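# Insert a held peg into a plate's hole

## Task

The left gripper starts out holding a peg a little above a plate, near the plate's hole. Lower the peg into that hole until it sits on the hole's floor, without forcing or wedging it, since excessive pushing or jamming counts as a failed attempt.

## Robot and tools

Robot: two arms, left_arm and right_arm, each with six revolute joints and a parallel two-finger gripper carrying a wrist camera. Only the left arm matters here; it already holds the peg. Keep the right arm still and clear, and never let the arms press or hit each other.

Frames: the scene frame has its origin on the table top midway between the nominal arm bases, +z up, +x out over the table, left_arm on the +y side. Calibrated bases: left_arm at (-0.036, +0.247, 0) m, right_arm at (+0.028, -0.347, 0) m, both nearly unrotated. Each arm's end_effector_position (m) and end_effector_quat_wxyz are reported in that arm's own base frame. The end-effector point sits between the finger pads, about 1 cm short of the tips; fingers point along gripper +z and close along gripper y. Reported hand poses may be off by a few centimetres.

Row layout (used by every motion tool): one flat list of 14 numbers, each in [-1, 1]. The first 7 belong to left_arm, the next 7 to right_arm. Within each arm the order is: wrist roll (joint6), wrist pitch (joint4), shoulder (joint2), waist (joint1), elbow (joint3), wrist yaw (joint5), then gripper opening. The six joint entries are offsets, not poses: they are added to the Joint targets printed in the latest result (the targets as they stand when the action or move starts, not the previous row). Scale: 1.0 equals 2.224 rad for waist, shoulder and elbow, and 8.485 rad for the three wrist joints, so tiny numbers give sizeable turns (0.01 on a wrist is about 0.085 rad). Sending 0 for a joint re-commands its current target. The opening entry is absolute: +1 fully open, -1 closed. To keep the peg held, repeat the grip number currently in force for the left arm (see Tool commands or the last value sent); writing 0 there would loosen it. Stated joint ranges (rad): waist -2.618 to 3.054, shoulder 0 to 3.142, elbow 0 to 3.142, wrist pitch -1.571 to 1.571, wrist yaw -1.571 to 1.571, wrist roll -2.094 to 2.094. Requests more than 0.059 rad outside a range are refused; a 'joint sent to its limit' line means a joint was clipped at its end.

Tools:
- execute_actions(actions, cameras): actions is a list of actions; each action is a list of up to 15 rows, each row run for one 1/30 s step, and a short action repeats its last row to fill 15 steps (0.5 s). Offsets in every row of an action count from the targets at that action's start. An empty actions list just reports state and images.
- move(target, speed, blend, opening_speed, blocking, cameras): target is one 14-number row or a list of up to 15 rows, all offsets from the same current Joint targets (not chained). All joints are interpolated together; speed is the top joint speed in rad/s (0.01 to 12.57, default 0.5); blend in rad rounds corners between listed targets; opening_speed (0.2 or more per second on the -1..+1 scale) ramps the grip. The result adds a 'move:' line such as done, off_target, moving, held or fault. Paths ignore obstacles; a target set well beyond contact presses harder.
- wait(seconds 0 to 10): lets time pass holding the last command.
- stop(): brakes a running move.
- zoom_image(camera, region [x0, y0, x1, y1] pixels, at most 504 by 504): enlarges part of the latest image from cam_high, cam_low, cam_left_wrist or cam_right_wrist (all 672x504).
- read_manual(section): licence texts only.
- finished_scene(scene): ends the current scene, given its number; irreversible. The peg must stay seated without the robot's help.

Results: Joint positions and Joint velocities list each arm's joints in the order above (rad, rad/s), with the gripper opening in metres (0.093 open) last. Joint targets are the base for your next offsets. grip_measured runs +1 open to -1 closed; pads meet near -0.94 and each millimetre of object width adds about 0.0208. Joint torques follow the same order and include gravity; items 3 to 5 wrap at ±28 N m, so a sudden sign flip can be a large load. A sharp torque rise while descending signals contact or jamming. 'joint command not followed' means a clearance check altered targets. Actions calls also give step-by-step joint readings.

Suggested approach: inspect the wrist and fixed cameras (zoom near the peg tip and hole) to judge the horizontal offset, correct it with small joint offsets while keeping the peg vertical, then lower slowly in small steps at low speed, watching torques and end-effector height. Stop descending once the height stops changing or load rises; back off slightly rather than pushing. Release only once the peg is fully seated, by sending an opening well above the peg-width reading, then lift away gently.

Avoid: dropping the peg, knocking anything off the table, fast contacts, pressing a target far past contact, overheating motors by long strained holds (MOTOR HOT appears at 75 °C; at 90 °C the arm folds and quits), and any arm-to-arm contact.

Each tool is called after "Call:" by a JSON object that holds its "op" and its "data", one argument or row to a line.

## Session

Call:
{"op": "execute_actions", "data": {
  "actions": []
}}

Call:
{"op": "zoom_image", "data": {
  "camera": "cam_left_wrist",
  "region": [84, 0, 588, 504]
}}

Call:
{"op": "zoom_image", "data": {
  "camera": "cam_low",
  "region": [210, 180, 330, 290]
}}

Call:
{"op": "zoom_image", "data": {
  "camera": "cam_high",
  "region": [235, 215, 355, 335]
}}

Scene clock: 0.00 s.
left_arm: end_effector_position=(+0.2800, -0.1607, +0.1327) grip_measured=-0.296 end_effector_quat_wxyz=(+0.019, +0.861, +0.508, +0.003) | right_arm: end_effector_position=(+0.3754, +0.0000, +0.4021) grip_measured=+1.000 end_effector_quat_wxyz=(+0.707, +0.000, +0.707, +0.000)
Joint names: [wrist roll, wrist pitch, shoulder, waist, elbow, wrist yaw]
Joint positions: left_arm=[1.56 -1.298 1.73 -0.515 1.493 0.013 0.031] | right_arm=[0 0 1.047 0 1.047 0 0.093]
Joint velocities: left_arm=[0.007 -0.051 0.007 -0.032 -0.012 0.051 0.009] | right_arm=[within noise]
Joint torques (N m): no reading
Motor temperatures (°C): left_arm=[29 30 37 27 38 30 31] | right_arm=[28 36 32 28 41 32 31]
Heat: left arm: 38 °C; right arm: 41 °C.
Joint targets: left_arm=[1.560 -1.296 1.710 -0.515 1.509 0.015] | right_arm=[0.000 0.008 1.043 0.000 1.060 0.000]
Tool commands: left_gripper/opening=-0.921165 right_gripper/opening=+1.0

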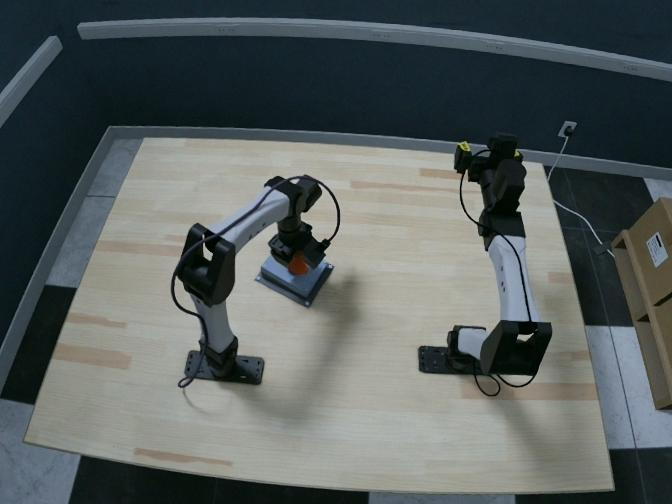

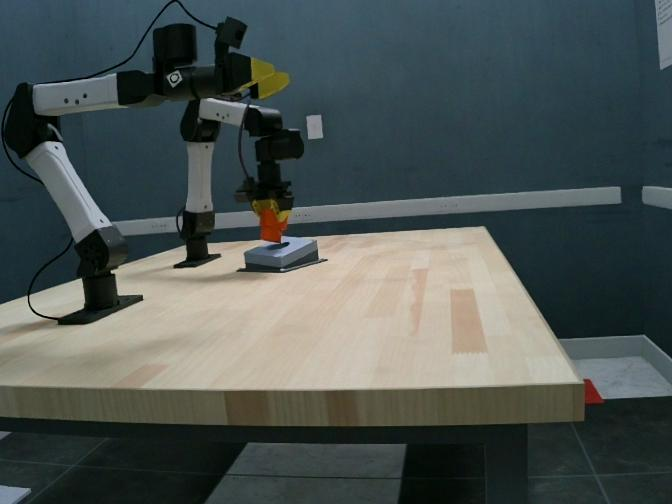

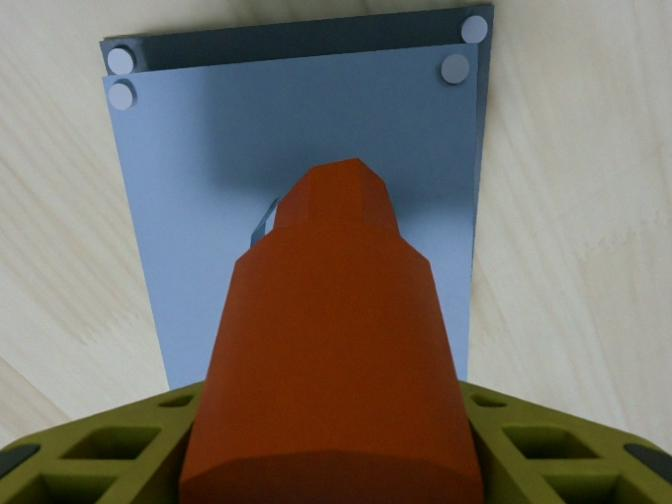

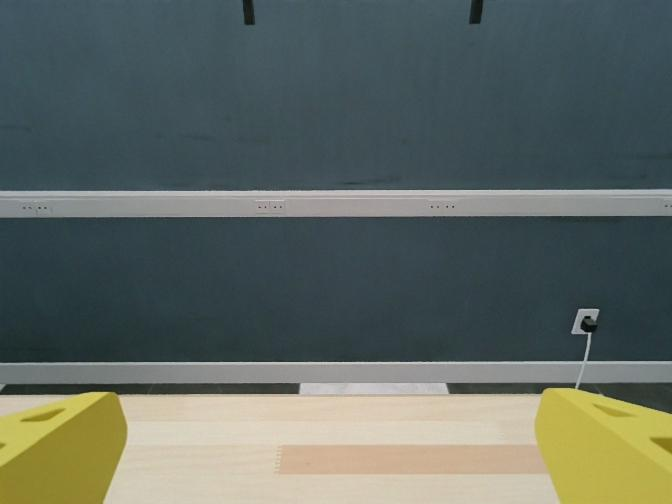

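Scaled by 1.000.

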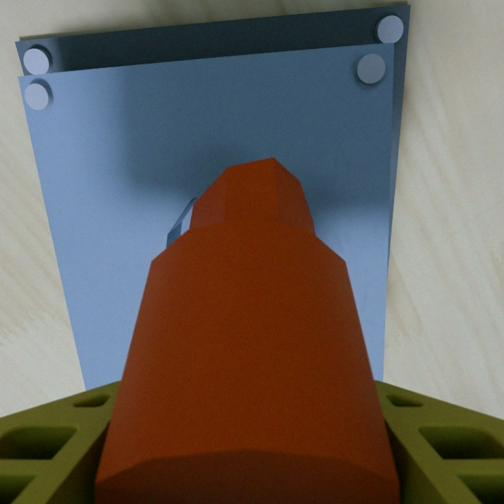

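Scaled by 4.200 (camera's finer frame: 960x720).

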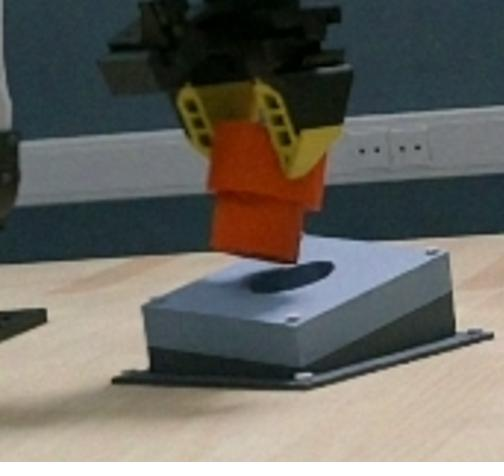

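Scaled by 4.200 (camera's finer frame: 960x720).

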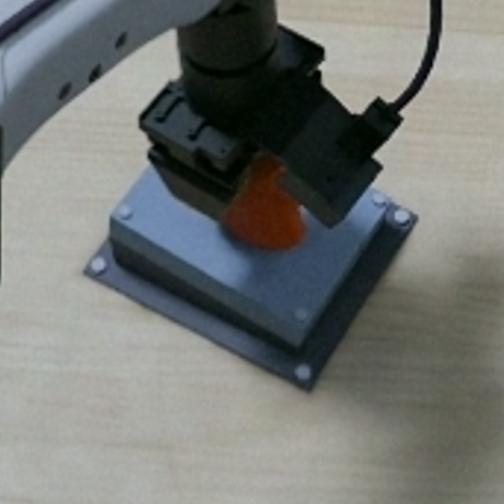

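Call:
{"op": "zoom_image", "data": {
  "camera": "cam_left_wrist",
  "region": [80, 40, 280, 240]
}}

Call:
{"op": "zoom_image", "data": {
  "camera": "cam_left_wrist",
  "region": [90, 220, 290, 420]
}}

Call:
{"op": "zoom_image", "data": {
  "camera": "cam_left_wrist",
  "region": [380, 0, 520, 140]
}}

Call:
{"op": "zoom_image", "data": {
  "camera": "cam_left_wrist",
  "region": [370, 200, 570, 400]
}}

Call:
{"op": "zoom_image", "data": {
  "camera": "cam_left_wrist",
  "region": [240, 150, 420, 285]
}}

Call:
{"op": "zoom_image", "data": {
  "camera": "cam_low",
  "region": [240, 200, 330, 275]
}}

Scaled by 2.520 (camera's finer frame: 960x720).

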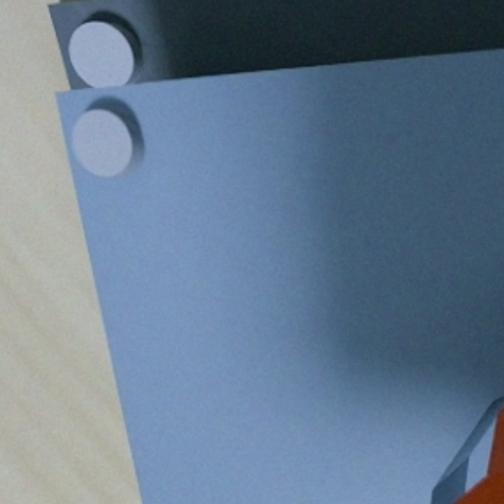

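Scaled by 2.520 (camera's finer frame: 960x720).

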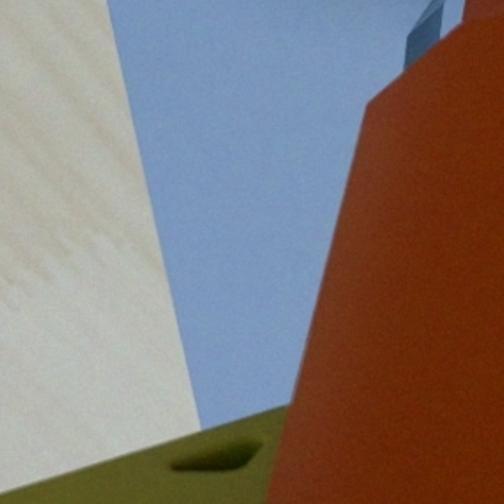

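Scaled by 3.600 (camera's finer frame: 960x720).

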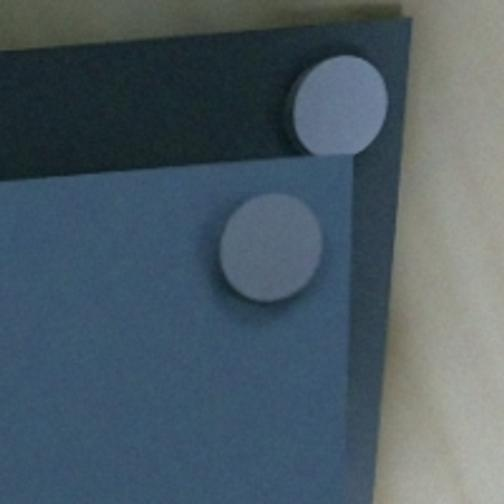

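Scaled by 2.520 (camera's finer frame: 960x720).

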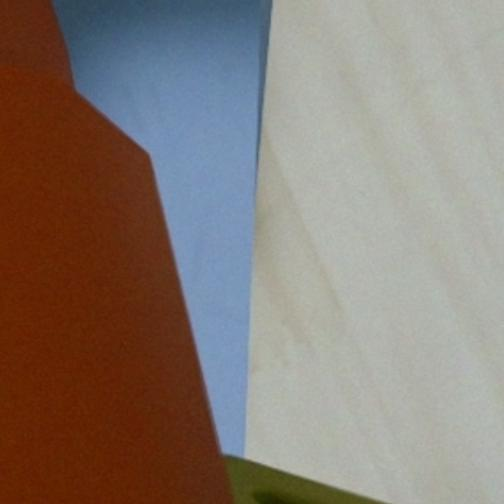

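Scaled by 2.800 (camera's finer frame: 960x720).

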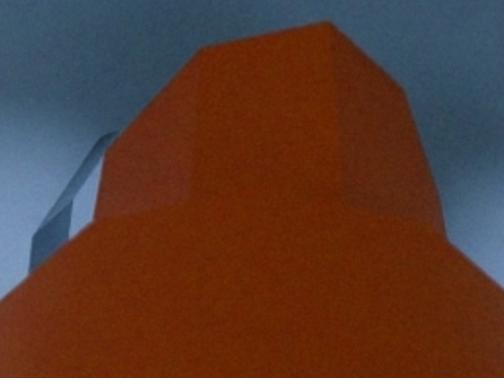

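Scaled by 5.600 (camera's finer frame: 960x720).

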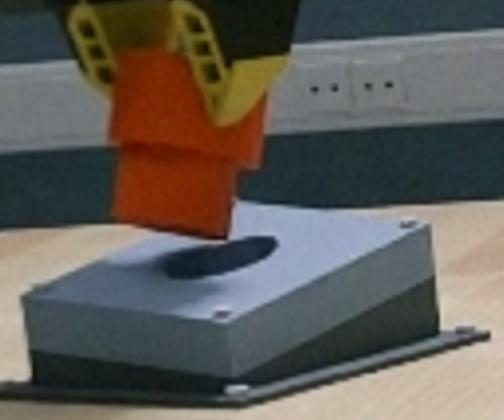

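Call:
{"op": "move", "data": {
  "target": [
    [0,-0.0089,0,0,0.0382,0,-0.921165,0,0,0,0,0,0,1.0],
    [-0.03854,-0.03017,0.1250,-0.1005,0.12635,-0.05068,-0.921165,0,0,0,0,0,0,1.0]
  ],
  "speed": [0.2,0.3],
  "blend": 0.02,
  "cameras": ["cam_left_wrist","cam_low"]
}}

Call:
{"op": "zoom_image", "data": {
  "camera": "cam_left_wrist",
  "region": [240, 120, 440, 270]
}}

Call:
{"op": "zoom_image", "data": {
  "camera": "cam_low",
  "region": [230, 190, 335, 275]
}}

Scene clock: 73.80 s.
left_arm: end_effector_position=(+0.2921, -0.1789, +0.1336) grip_measured=-0.220 end_effector_quat_wxyz=(-0.133, +0.826, +0.523, +0.164) | right_arm: end_effector_position=(+0.3754, +0.0000, +0.4021) grip_measured=+1.000 end_effector_quat_wxyz=(+0.707, +0.000, +0.707, +0.000)
Joint positions: left_arm=[1.241 -1.526 1.981 -0.737 1.757 -0.388 0.035] | right_arm=[0 0 1.047 0 1.047 0 0.093]
Joint torques (N m): left_arm=[0.03 -0.29 -8.23 -0.9 8.38 -0.45] | right_arm=[0.03 2.3 -3.12 0.05 9.88 0.07]
Motor temperatures (°C): left_arm=[29 30 52 27 43 30 33] | right_arm=[28 49 33 28 50 32 31]
Heat: left arm: 52 °C; right arm: 50 °C.
Joint targets: left_arm=[1.233 -1.552 1.988 -0.738 1.790 -0.415] | right_arm=[0.000 0.008 1.043 0.000 1.060 0.000]
move: done
cam_left_wrist: T_world_to_cam=[[-0.909091, 0.412713, 0.0567576, 0.331681], [0.303736, 0.563381, 0.76834, -0.0544405], [0.285127, 0.71573, -0.637521, 0.216542], [0, 0, 0, 1]] pos_world=[0.256322, -0.261204, 0.161054]
Images, in order (width x height): cam_low 672x504, cam_left_wrist 672x504.

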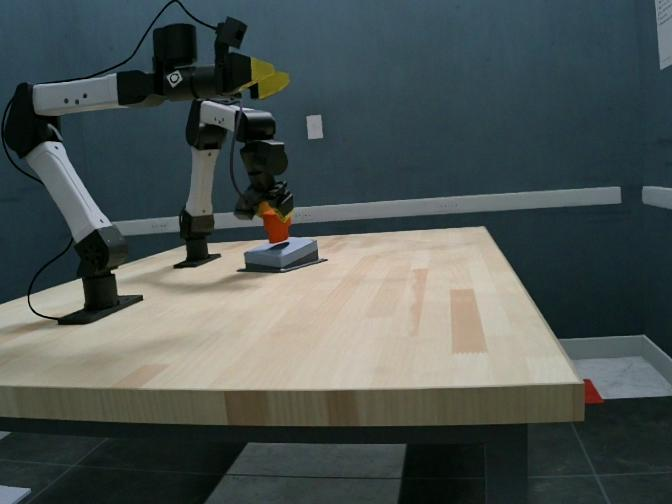

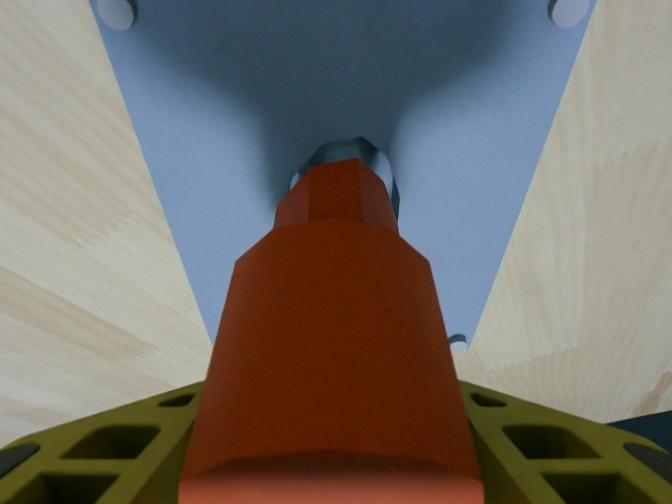

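Scaled by 2.520 (camera's finer frame: 960x720).

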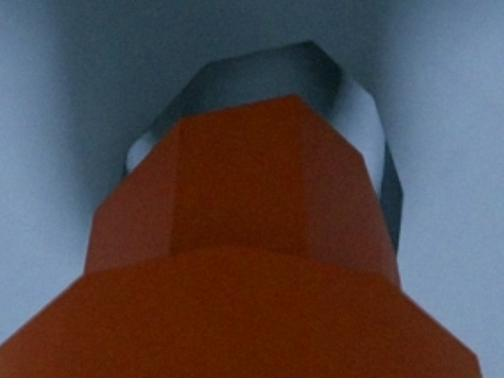

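Scaled by 4.800 (camera's finer frame: 960x720).

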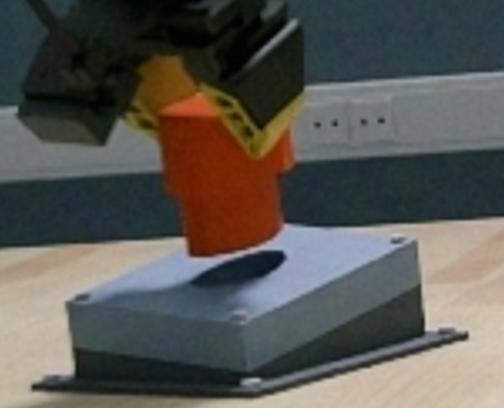

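Call:
{"op": "zoom_image", "data": {
  "camera": "cam_left_wrist",
  "region": [70, 0, 270, 180]
}}

Call:
{"op": "zoom_image", "data": {
  "camera": "cam_left_wrist",
  "region": [100, 180, 300, 360]
}}

Call:
{"op": "zoom_image", "data": {
  "camera": "cam_left_wrist",
  "region": [430, 0, 630, 180]
}}

Call:
{"op": "zoom_image", "data": {
  "camera": "cam_left_wrist",
  "region": [400, 180, 600, 360]
}}

Call:
{"op": "zoom_image", "data": {
  "camera": "cam_left_wrist",
  "region": [280, 130, 420, 235]
}}

Call:
{"op": "zoom_image", "data": {
  "camera": "cam_left_wrist",
  "region": [180, 220, 480, 445]
}}

Scaled by 2.520 (camera's finer frame: 960x720).

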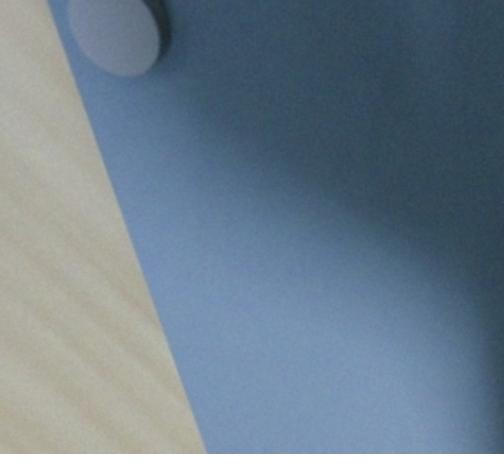

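Scaled by 2.520 (camera's finer frame: 960x720).

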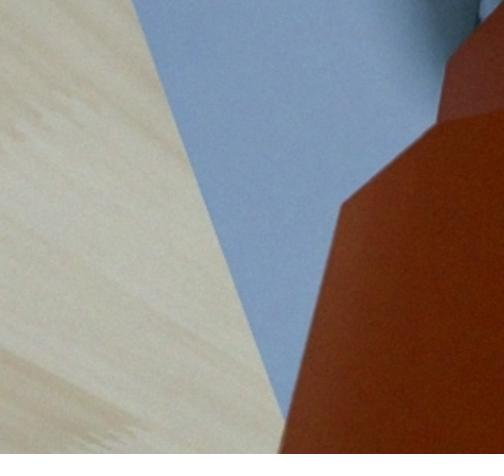

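Scaled by 2.520 (camera's finer frame: 960x720).

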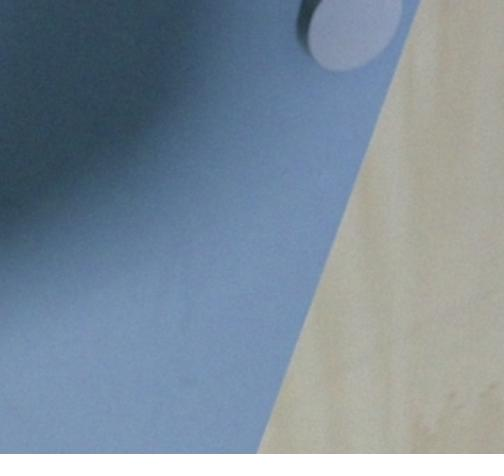

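Scaled by 2.520 (camera's finer frame: 960x720).

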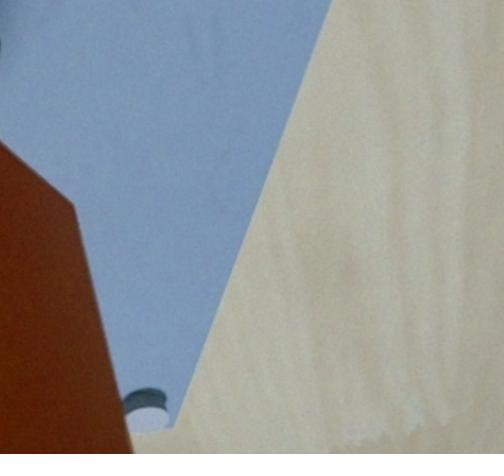

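Scaled by 3.600 (camera's finer frame: 960x720).

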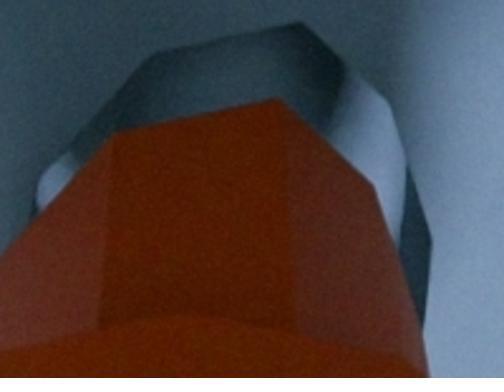

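Scaled by 1.680 (camera's finer frame: 960x720).

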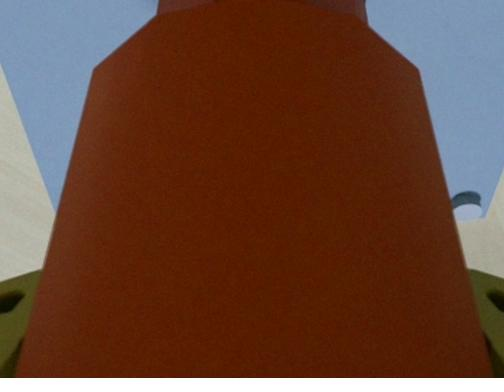

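Call:
{"op": "zoom_image", "data": {
  "camera": "cam_left_wrist",
  "region": [430, 320, 490, 365]
}}

Call:
{"op": "zoom_image", "data": {
  "camera": "cam_left_wrist",
  "region": [290, 130, 410, 220]
}}

Scaled by 8.400 (camera's finer frame: 960x720).

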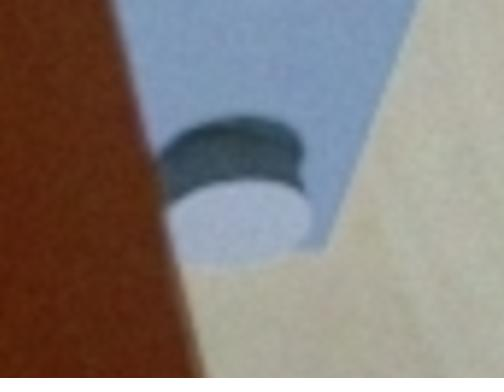

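Scaled by 4.200 (camera's finer frame: 960x720).

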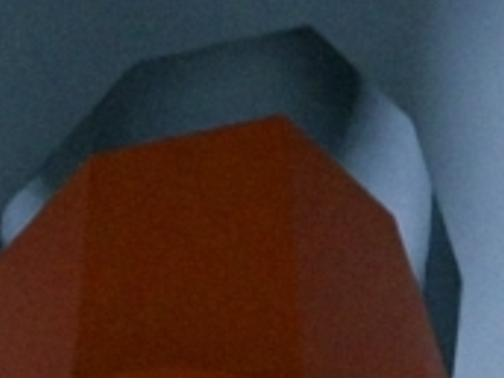

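Call:
{"op": "move", "data": {
  "target": [0,0.00955,-0.01978,0,-0.03642,-0.00118,-0.921165,0,0,0,0,0,0,1.0],
  "speed": 0.08,
  "cameras": ["cam_left_wrist","cam_low"]
}}

Call:
{"op": "zoom_image", "data": {
  "camera": "cam_left_wrist",
  "region": [290, 130, 410, 220]
}}

Call:
{"op": "zoom_image", "data": {
  "camera": "cam_low",
  "region": [245, 205, 315, 265]
}}

Scene clock: 130.67 s.
left_arm: end_effector_position=(+0.2932, -0.1778, +0.1223) grip_measured=-0.220 end_effector_quat_wxyz=(-0.134, +0.825, +0.523, +0.169) | right_arm: end_effector_position=(+0.3754, +0.0000, +0.4021) grip_measured=+1.000 end_effector_quat_wxyz=(+0.707, +0.000, +0.707, +0.000)
Joint positions: left_arm=[1.24 -1.478 1.981 -0.737 1.71 -0.398 0.035] | right_arm=[0 0 1.047 0 1.047 0 0.093]
Joint torques (N m): left_arm=[0.04 0.05 -11.82 -0.66 5.42 -0.4] | right_arm=[-0.01 2.27 -2.93 -0.2 9.74 0.02]
Heat: left arm: 49 °C; right arm: 52 °C.
Joint targets: left_arm=[1.233 -1.471 1.944 -0.738 1.709 -0.425] | right_arm=[0.000 0.008 1.043 0.000 1.060 0.000]
move: off_target (left_arm); left_arm: the shoulder is farthest, 0.037 rad from its target
cam_left_wrist: T_world_to_cam=[[-0.909053, 0.413282, 0.0531117, 0.333485], [0.298811, 0.557749, 0.774356, -0.0469797], [0.290405, 0.719801, -0.630517, 0.206585], [0, 0, 0, 1]] pos_world=[0.2572, -0.260321, 0.148922]
Images, in order (width x height): cam_low 672x504, cam_left_wrist 672x504.

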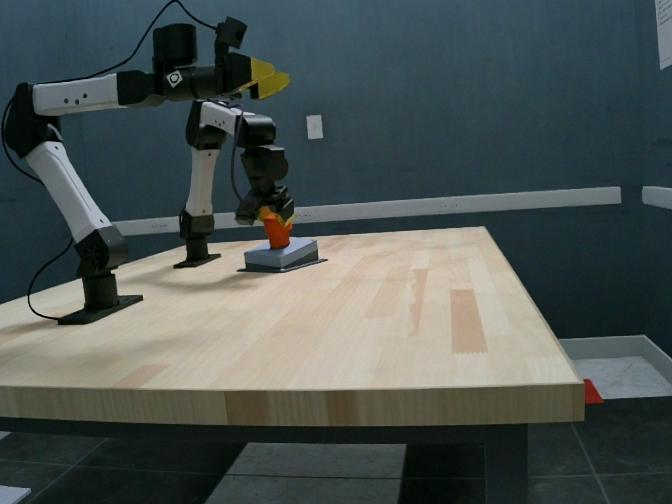

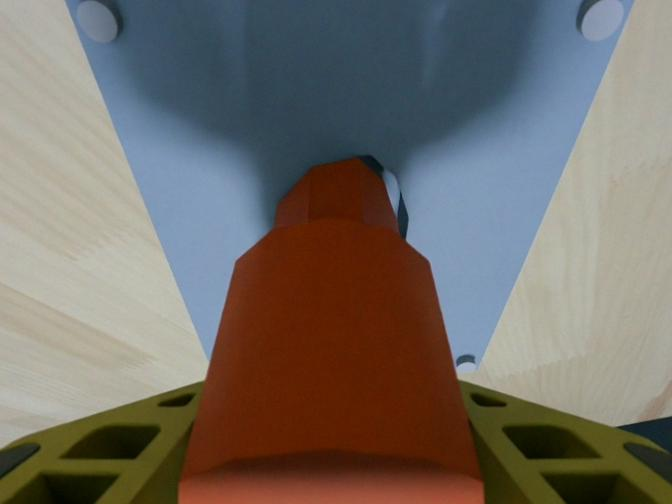

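Scaled by 4.200 (camera's finer frame: 960x720).

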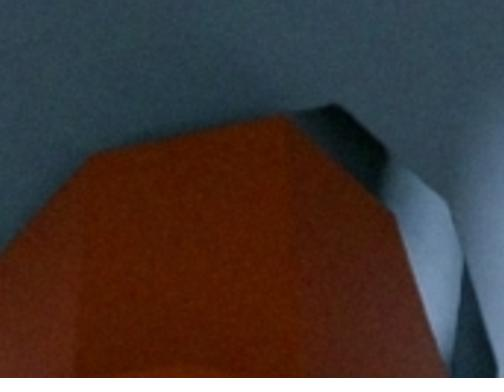

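Scaled by 7.200 (camera's finer frame: 960x720).

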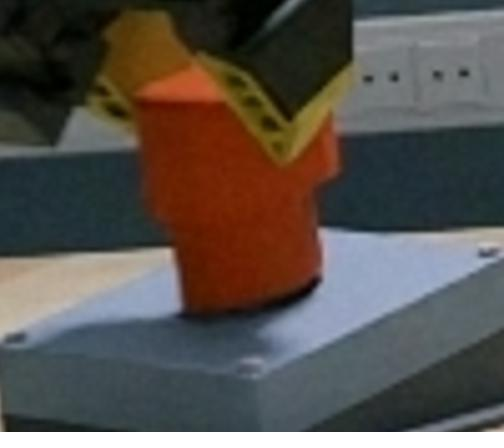

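Call:
{"op": "move", "data": {
  "target": [0,0,-0.0045,0,-0.003,0,-0.921165,0,0,0,0,0,0,1.0],
  "speed": 0.1,
  "cameras": []
}}

Scene clock: 143.07 s.
left_arm: end_effector_position=(+0.2924, -0.1770, +0.1210) grip_measured=-0.220 end_effector_quat_wxyz=(-0.136, +0.825, +0.522, +0.168) | right_arm: end_effector_position=(+0.3754, +0.0000, +0.4021) grip_measured=+1.000 end_effector_quat_wxyz=(+0.707, +0.000, +0.707, +0.000)
Joint positions: left_arm=[1.24 -1.477 1.981 -0.737 1.704 -0.398 0.035] | right_arm=[0 0 1.047 0 1.047 0 0.093]
Joint torques (N m): left_arm=[0.07 0.03 -12.56 -0.92 5.39 -0.33] | right_arm=[0.05 2.3 -3.26 -0.18 9.92 0.01]
Heat: left arm: 52 °C; right arm: 53 °C.
Joint targets: left_arm=[1.233 -1.471 1.934 -0.738 1.703 -0.425] | right_arm=[0.000 0.008 1.043 0.000 1.060 0.000]
move: off_target (left_arm); left_arm: the shoulder is farthest, 0.047 rad from its target

Call:
{"op": "move", "data": {
  "target": [0,0,-0.0045,0,0,0,-0.921165,0,0,0,0,0,0,1.0],
  "speed": 0.1,
  "cameras": []
}}

Scene clock: 147.20 s.
left_arm: end_effector_position=(+0.2924, -0.1770, +0.1210) grip_measured=-0.220 end_effector_quat_wxyz=(-0.136, +0.825, +0.522, +0.168) | right_arm: end_effector_position=(+0.3754, +0.0000, +0.4021) grip_measured=+1.000 end_effector_quat_wxyz=(+0.707, +0.000, +0.707, +0.000)
Joint positions: left_arm=[1.24 -1.477 1.981 -0.737 1.704 -0.398 0.035] | right_arm=[0 0 1.047 0 1.047 0 0.093]
Joint torques (N m): left_arm=[0.02 -0.05 -13.56 -0.81 5.55 -0.46] | right_arm=[0.01 2.27 -3.15 -0.2 9.91 0.02]
Heat: left arm: 53 °C; right arm: 53 °C.
Joint targets: left_arm=[1.233 -1.471 1.924 -0.738 1.703 -0.425] | right_arm=[0.000 0.008 1.043 0.000 1.060 0.000]
move: off_target (left_arm); left_arm: the shoulder is farthest, 0.057 rad from its target

Call:
{"op": "move", "data": {
  "target": [0,0,-0.0045,0,0,0,-0.921165,0,0,0,0,0,0,1.0],
  "speed": 0.1,
  "cameras": []
}}

Scene clock: 149.03 s.
left_arm: end_effector_position=(+0.2924, -0.1770, +0.1246) grip_measured=-0.220 end_effector_quat_wxyz=(-0.130, +0.825, +0.523, +0.170) | right_arm: end_effector_position=(+0.3754, +0.0000, +0.4021) grip_measured=+1.000 end_effector_quat_wxyz=(+0.707, +0.000, +0.707, +0.000)
Joint positions: left_arm=[1.24 -1.477 1.969 -0.737 1.704 -0.398 0.035] | right_arm=[0 0 1.047 0 1.047 0 0.093]
Joint torques (N m): left_arm=[0.11 0.05 -13.37 -0.64 5.33 -0.4] | right_arm=[0.03 2.3 -3.1 0.1 9.7 -0.03]
Heat: left arm: 54 °C; right arm: 53 °C.
Joint targets: left_arm=[1.233 -1.471 1.914 -0.738 1.703 -0.425] | right_arm=[0.000 0.008 1.043 0.000 1.060 0.000]
move: off_target (left_arm); left_arm: the shoulder is farthest, 0.055 rad from its target

Call:
{"op": "move", "data": {
  "target": [0,-0.0040,0,0,0,0,-0.921165,0,0,0,0,0,0,1.0],
  "speed": 0.1,
  "cameras": ["cam_left_wrist","cam_low"]
}}

Call:
{"op": "zoom_image", "data": {
  "camera": "cam_left_wrist",
  "region": [290, 130, 410, 220]
}}

Call:
{"op": "zoom_image", "data": {
  "camera": "cam_low",
  "region": [245, 205, 315, 265]
}}

Scene clock: 153.27 s.
left_arm: end_effector_position=(+0.2920, -0.1766, +0.1247) grip_measured=-0.220 end_effector_quat_wxyz=(-0.131, +0.825, +0.523, +0.170) | right_arm: end_effector_position=(+0.3754, +0.0000, +0.4021) grip_measured=+1.000 end_effector_quat_wxyz=(+0.707, +0.000, +0.707, +0.000)
Joint positions: left_arm=[1.24 -1.479 1.969 -0.737 1.704 -0.398 0.035] | right_arm=[0 0 1.047 0 1.047 0 0.093]
Joint torques (N m): left_arm=[0.08 -0.3 -13.48 -0.77 5.42 -0.47] | right_arm=[0.09 2.28 -3.17 -0.2 9.96 0.02]
Motor temperatures (°C): left_arm=[29 30 55 27 45 31 34] | right_arm=[28 53 33 28 53 32 31]
Heat: left arm: 55 °C; right arm: 53 °C.
Joint targets: left_arm=[1.233 -1.505 1.914 -0.738 1.703 -0.425] | right_arm=[0.000 0.008 1.043 0.000 1.060 0.000]
move: off_target (left_arm); left_arm: the shoulder is farthest, 0.055 rad from its target
cam_left_wrist: T_world_to_cam=[[-0.909201, 0.413511, 0.048613, 0.332309], [0.296018, 0.559886, 0.773887, -0.0478921], [0.292793, 0.718009, -0.631455, 0.206703], [0, 0, 0, 1]] pos_world=[0.255791, -0.259014, 0.151432]
Images, in order (width x height): cam_low 672x504, cam_left_wrist 672x504.

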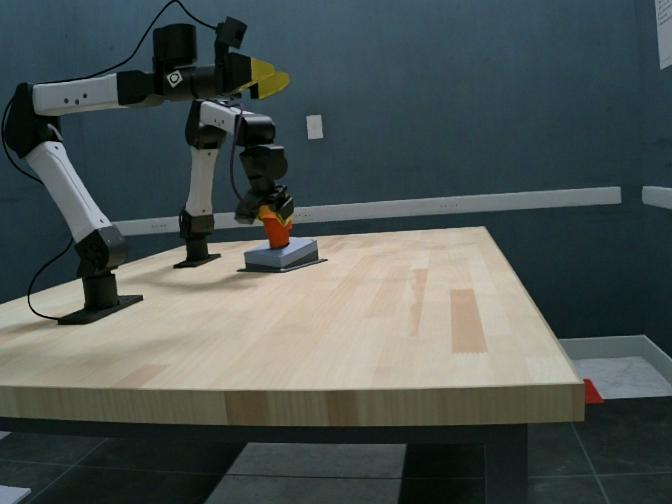

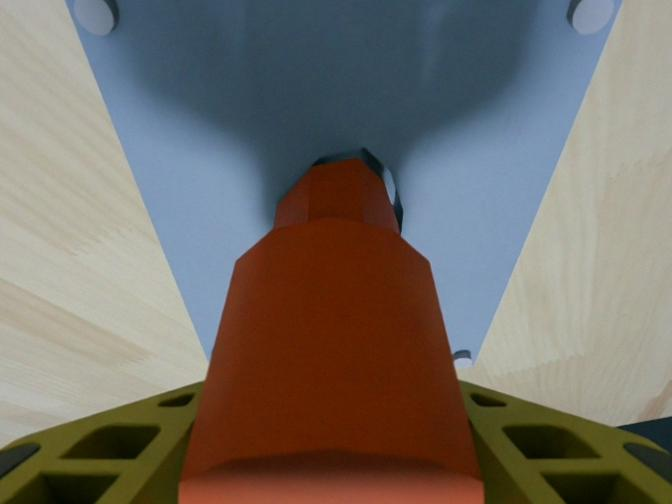

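Scaled by 4.200 (camera's finer frame: 960x720).

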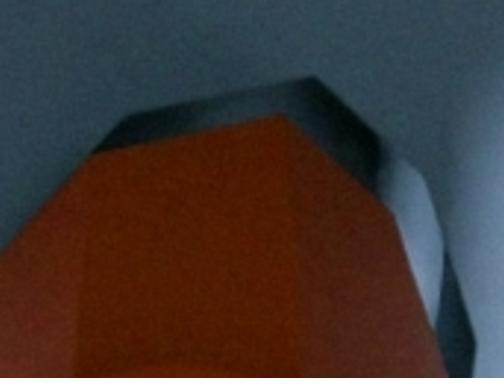

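Scaled by 7.200 (camera's finer frame: 960x720).

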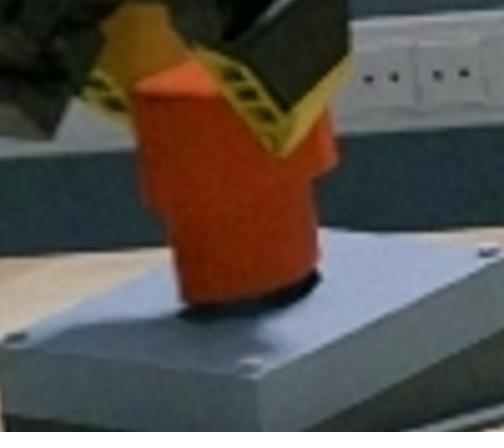

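Call:
{"op": "move", "data": {
  "target": [0,0.00436,0,0,-0.0054,0,-0.921165,0,0,0,0,0,0,1.0],
  "speed": 0.06,
  "cameras": ["cam_left_wrist","cam_low"]
}}

Call:
{"op": "zoom_image", "data": {
  "camera": "cam_left_wrist",
  "region": [290, 130, 410, 220]
}}

Call:
{"op": "zoom_image", "data": {
  "camera": "cam_low",
  "region": [245, 205, 315, 265]
}}

Scene clock: 168.73 s.
left_arm: end_effector_position=(+0.2907, -0.1754, +0.1220) grip_measured=-0.220 end_effector_quat_wxyz=(-0.135, +0.825, +0.522, +0.169) | right_arm: end_effector_position=(+0.3754, +0.0000, +0.4021) grip_measured=+1.000 end_effector_quat_wxyz=(+0.707, +0.000, +0.707, +0.000)
Joint positions: left_arm=[1.24 -1.475 1.969 -0.737 1.692 -0.399 0.035] | right_arm=[0 0 1.047 0 1.047 0 0.093]
Joint torques (N m): left_arm=[0.02 -0.03 -13.3 -0.65 5.48 -0.43] | right_arm=[0.01 2.28 -3.11 -0.01 9.7 0.04]
Motor temperatures (°C): left_arm=[29 30 59 27 44 31 34] | right_arm=[28 54 33 28 53 32 31]
Heat: left arm: 59 °C; right arm: 54 °C.
Joint targets: left_arm=[1.233 -1.468 1.914 -0.738 1.691 -0.425] | right_arm=[0.000 0.008 1.043 0.000 1.060 0.000]
move: off_target (left_arm); left_arm: the shoulder is farthest, 0.055 rad from its target
cam_left_wrist: T_world_to_cam=[[-0.908898, 0.413273, 0.0557661, 0.329812], [0.300249, 0.555718, 0.77526, -0.0482761], [0.289404, 0.721376, -0.629176, 0.20579], [0, 0, 0, 1]] pos_world=[0.254704, -0.257927, 0.148513]
Images, in order (width x height): cam_low 672x504, cam_left_wrist 672x504.

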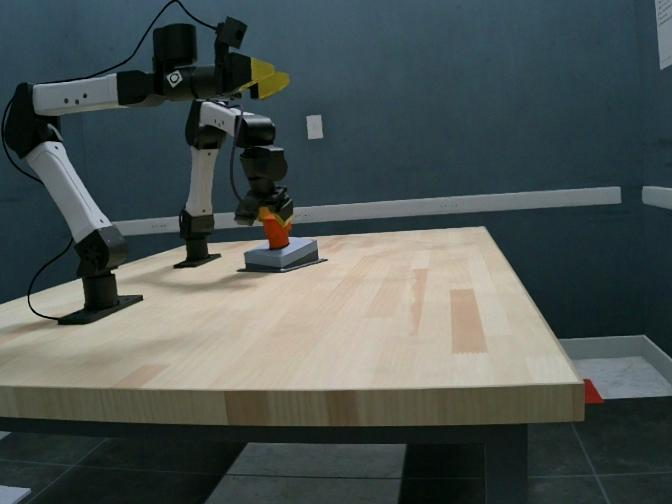

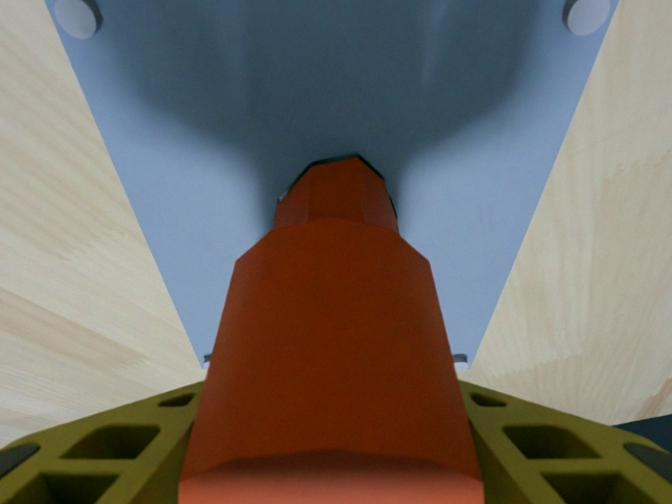

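Scaled by 4.200 (camera's finer frame: 960x720).

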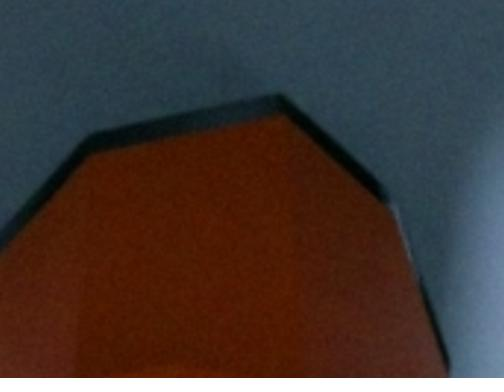

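Scaled by 7.200 (camera's finer frame: 960x720).

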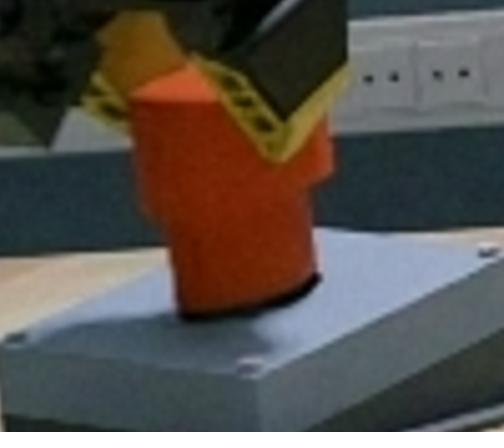

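Call:
{"op": "move", "data": {
  "target": [0,0,0,0,0,-0.0005,-0.921165,0,0,0,0,0,0,1.0],
  "speed": 0.06,
  "cameras": []
}}

Scene clock: 177.03 s.
left_arm: end_effector_position=(+0.2912, -0.1752, +0.1222) grip_measured=-0.220 end_effector_quat_wxyz=(-0.135, +0.825, +0.522, +0.170) | right_arm: end_effector_position=(+0.3754, +0.0000, +0.4021) grip_measured=+1.000 end_effector_quat_wxyz=(+0.707, +0.000, +0.707, +0.000)
Joint positions: left_arm=[1.24 -1.474 1.969 -0.737 1.692 -0.402 0.035] | right_arm=[0 0 1.047 0 1.047 0 0.093]
Joint torques (N m): left_arm=[0.07 0 -13.15 -0.66 5.39 -0.38] | right_arm=[0.03 2.3 -2.93 -0.18 9.51 0.06]
Motor temperatures (°C): left_arm=[29 30 60 27 44 31 34] | right_arm=[28 54 33 28 53 32 31]
Heat: left arm: 60 °C; right arm: 54 °C.
Joint targets: left_arm=[1.233 -1.468 1.914 -0.738 1.691 -0.430] | right_arm=[0.000 0.008 1.043 0.000 1.060 0.000]
move: off_target (left_arm); left_arm: the shoulder is farthest, 0.055 rad from its target

Call:
{"op": "move", "data": {
  "target": [0,0.00111,0,0,-0.00504,0,-0.921165,0,0,0,0,0,0,1.0],
  "speed": 0.04,
  "cameras": ["cam_left_wrist","cam_low"]
}}

Call:
{"op": "zoom_image", "data": {
  "camera": "cam_left_wrist",
  "region": [290, 130, 410, 220]
}}

Call:
{"op": "zoom_image", "data": {
  "camera": "cam_low",
  "region": [245, 205, 315, 265]
}}

Scene clock: 180.07 s.
left_arm: end_effector_position=(+0.2906, -0.1745, +0.1195) grip_measured=-0.220 end_effector_quat_wxyz=(-0.137, +0.825, +0.522, +0.170) | right_arm: end_effector_position=(+0.3754, +0.0000, +0.4021) grip_measured=+1.000 end_effector_quat_wxyz=(+0.707, +0.000, +0.707, +0.000)
Joint positions: left_arm=[1.24 -1.466 1.969 -0.737 1.68 -0.402 0.035] | right_arm=[0 0 1.047 0 1.047 0 0.093]
Joint torques (N m): left_arm=[0.11 0 -13.31 -0.58 5.3 -0.44] | right_arm=[0.03 2.31 -3.03 -0.21 9.73 0.01]
Motor temperatures (°C): left_arm=[29 30 61 27 44 31 34] | right_arm=[28 54 33 28 53 32 31]
Heat: left arm: 61 °C; right arm: 54 °C.
Joint targets: left_arm=[1.233 -1.459 1.914 -0.738 1.679 -0.429] | right_arm=[0.000 0.008 1.043 0.000 1.060 0.000]
move: off_target (left_arm); left_arm: the shoulder is farthest, 0.055 rad from its target
cam_left_wrist: T_world_to_cam=[[-0.908654, 0.413665, 0.0568271, 0.329346], [0.300005, 0.552125, 0.777917, -0.0476397], [0.290421, 0.723906, -0.625792, 0.203343], [0, 0, 0, 1]] pos_world=[0.254499, -0.257137, 0.145594]
Images, in order (width x height): cam_low 672x504, cam_left_wrist 672x504.

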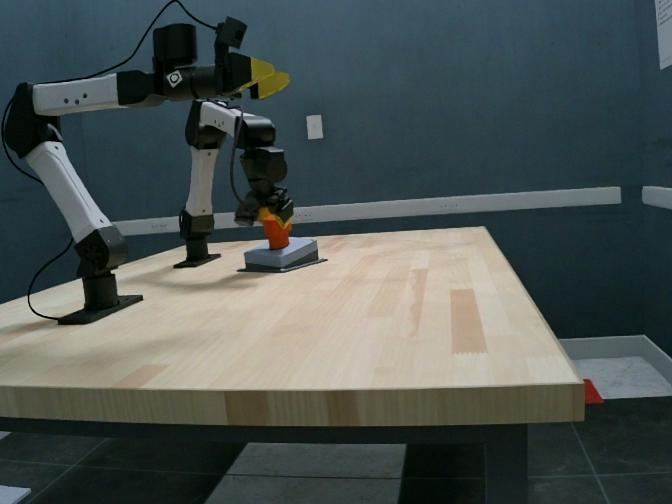

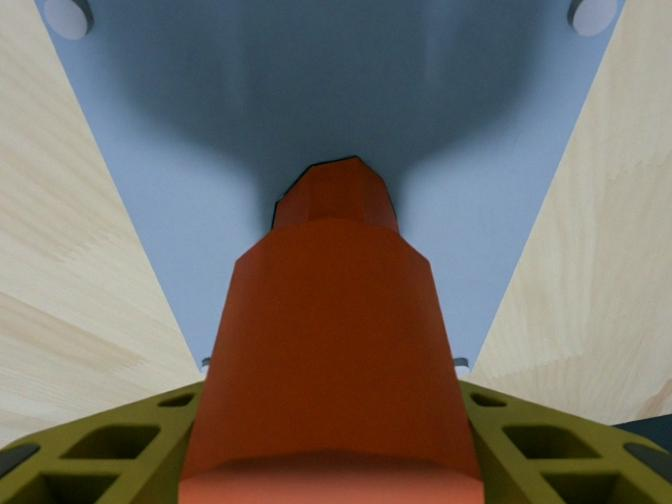

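Scaled by 4.200 (camera's finer frame: 960x720).

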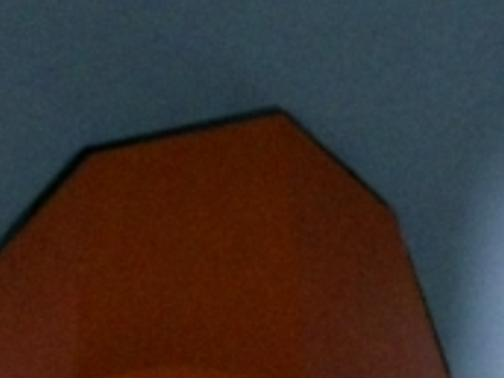

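Scaled by 7.200 (camera's finer frame: 960x720).

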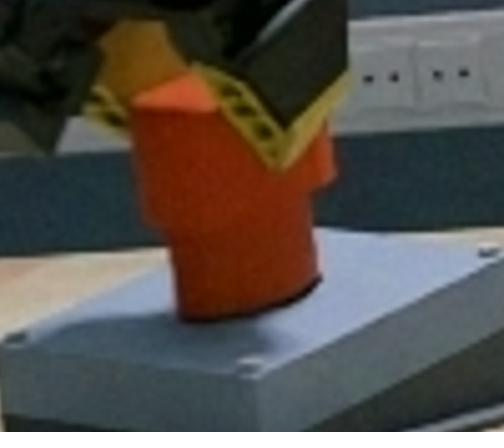

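Call:
{"op": "move", "data": {
  "target": [0,0.00094,0,0,-0.0036,-0.0001,-0.921165,0,0,0,0,0,0,1.0],
  "speed": 0.04,
  "cameras": ["cam_left_wrist","cam_low"]
}}

Call:
{"op": "zoom_image", "data": {
  "camera": "cam_left_wrist",
  "region": [290, 130, 410, 220]
}}

Call:
{"op": "zoom_image", "data": {
  "camera": "cam_low",
  "region": [245, 205, 315, 265]
}}

Scene clock: 183.60 s.
left_arm: end_effector_position=(+0.2905, -0.1743, +0.1177) grip_measured=-0.220 end_effector_quat_wxyz=(-0.137, +0.825, +0.521, +0.170) | right_arm: end_effector_position=(+0.3754, +0.0000, +0.4021) grip_measured=+1.000 end_effector_quat_wxyz=(+0.707, +0.000, +0.707, +0.000)
Joint positions: left_arm=[1.24 -1.459 1.969 -0.737 1.673 -0.403 0.035] | right_arm=[0 0 1.047 0 1.047 0 0.093]
Joint torques (N m): left_arm=[0.08 0.06 -13.27 -0.65 5.49 -0.42] | right_arm=[-0.01 2.31 -3.18 -0.25 9.76 0.02]
Motor temperatures (°C): left_arm=[29 30 62 27 44 31 34] | right_arm=[28 55 33 28 53 32 31]
Heat: left arm: 62 °C; right arm: 55 °C.
Joint targets: left_arm=[1.233 -1.451 1.914 -0.738 1.671 -0.430] | right_arm=[0.000 0.008 1.043 0.000 1.060 0.000]
move: off_target (left_arm); left_arm: the shoulder is farthest, 0.055 rad from its target
cam_left_wrist: T_world_to_cam=[[-0.908583, 0.413735, 0.057452, 0.329186], [0.300339, 0.551492, 0.778238, -0.0466102], [0.2903, 0.724348, -0.625336, 0.202179], [0, 0, 0, 1]] pos_world=[0.254399, -0.256939, 0.143791]
Images, in order (width x height): cam_low 672x504, cam_left_wrist 672x504.

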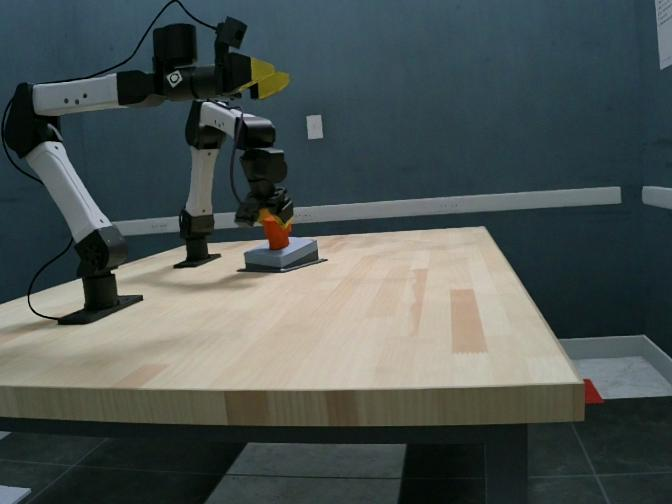

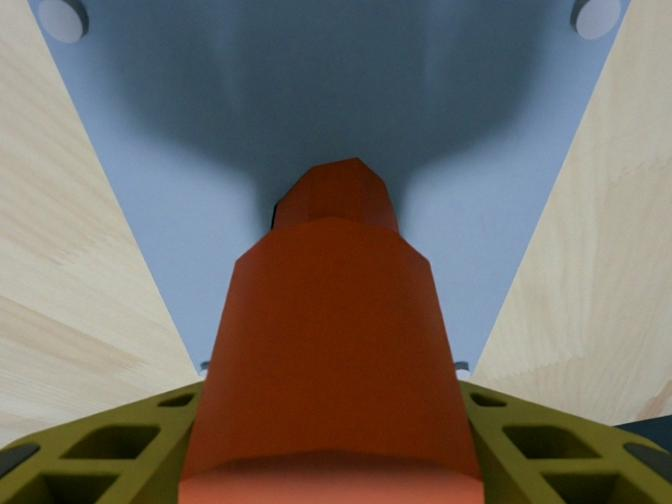

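Scaled by 4.200 (camera's finer frame: 960x720).

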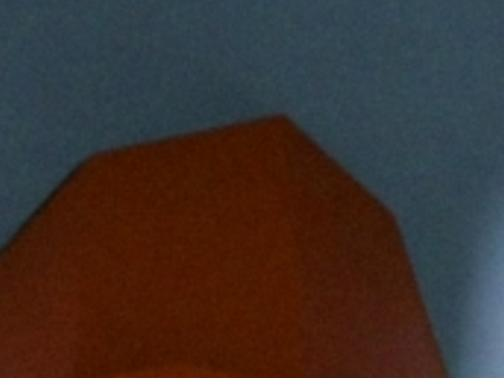

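Scaled by 7.200 (camera's finer frame: 960x720).

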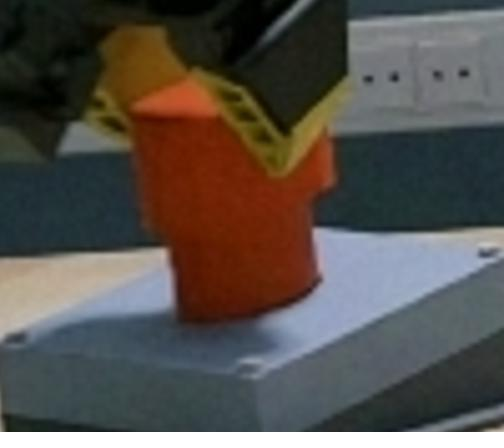

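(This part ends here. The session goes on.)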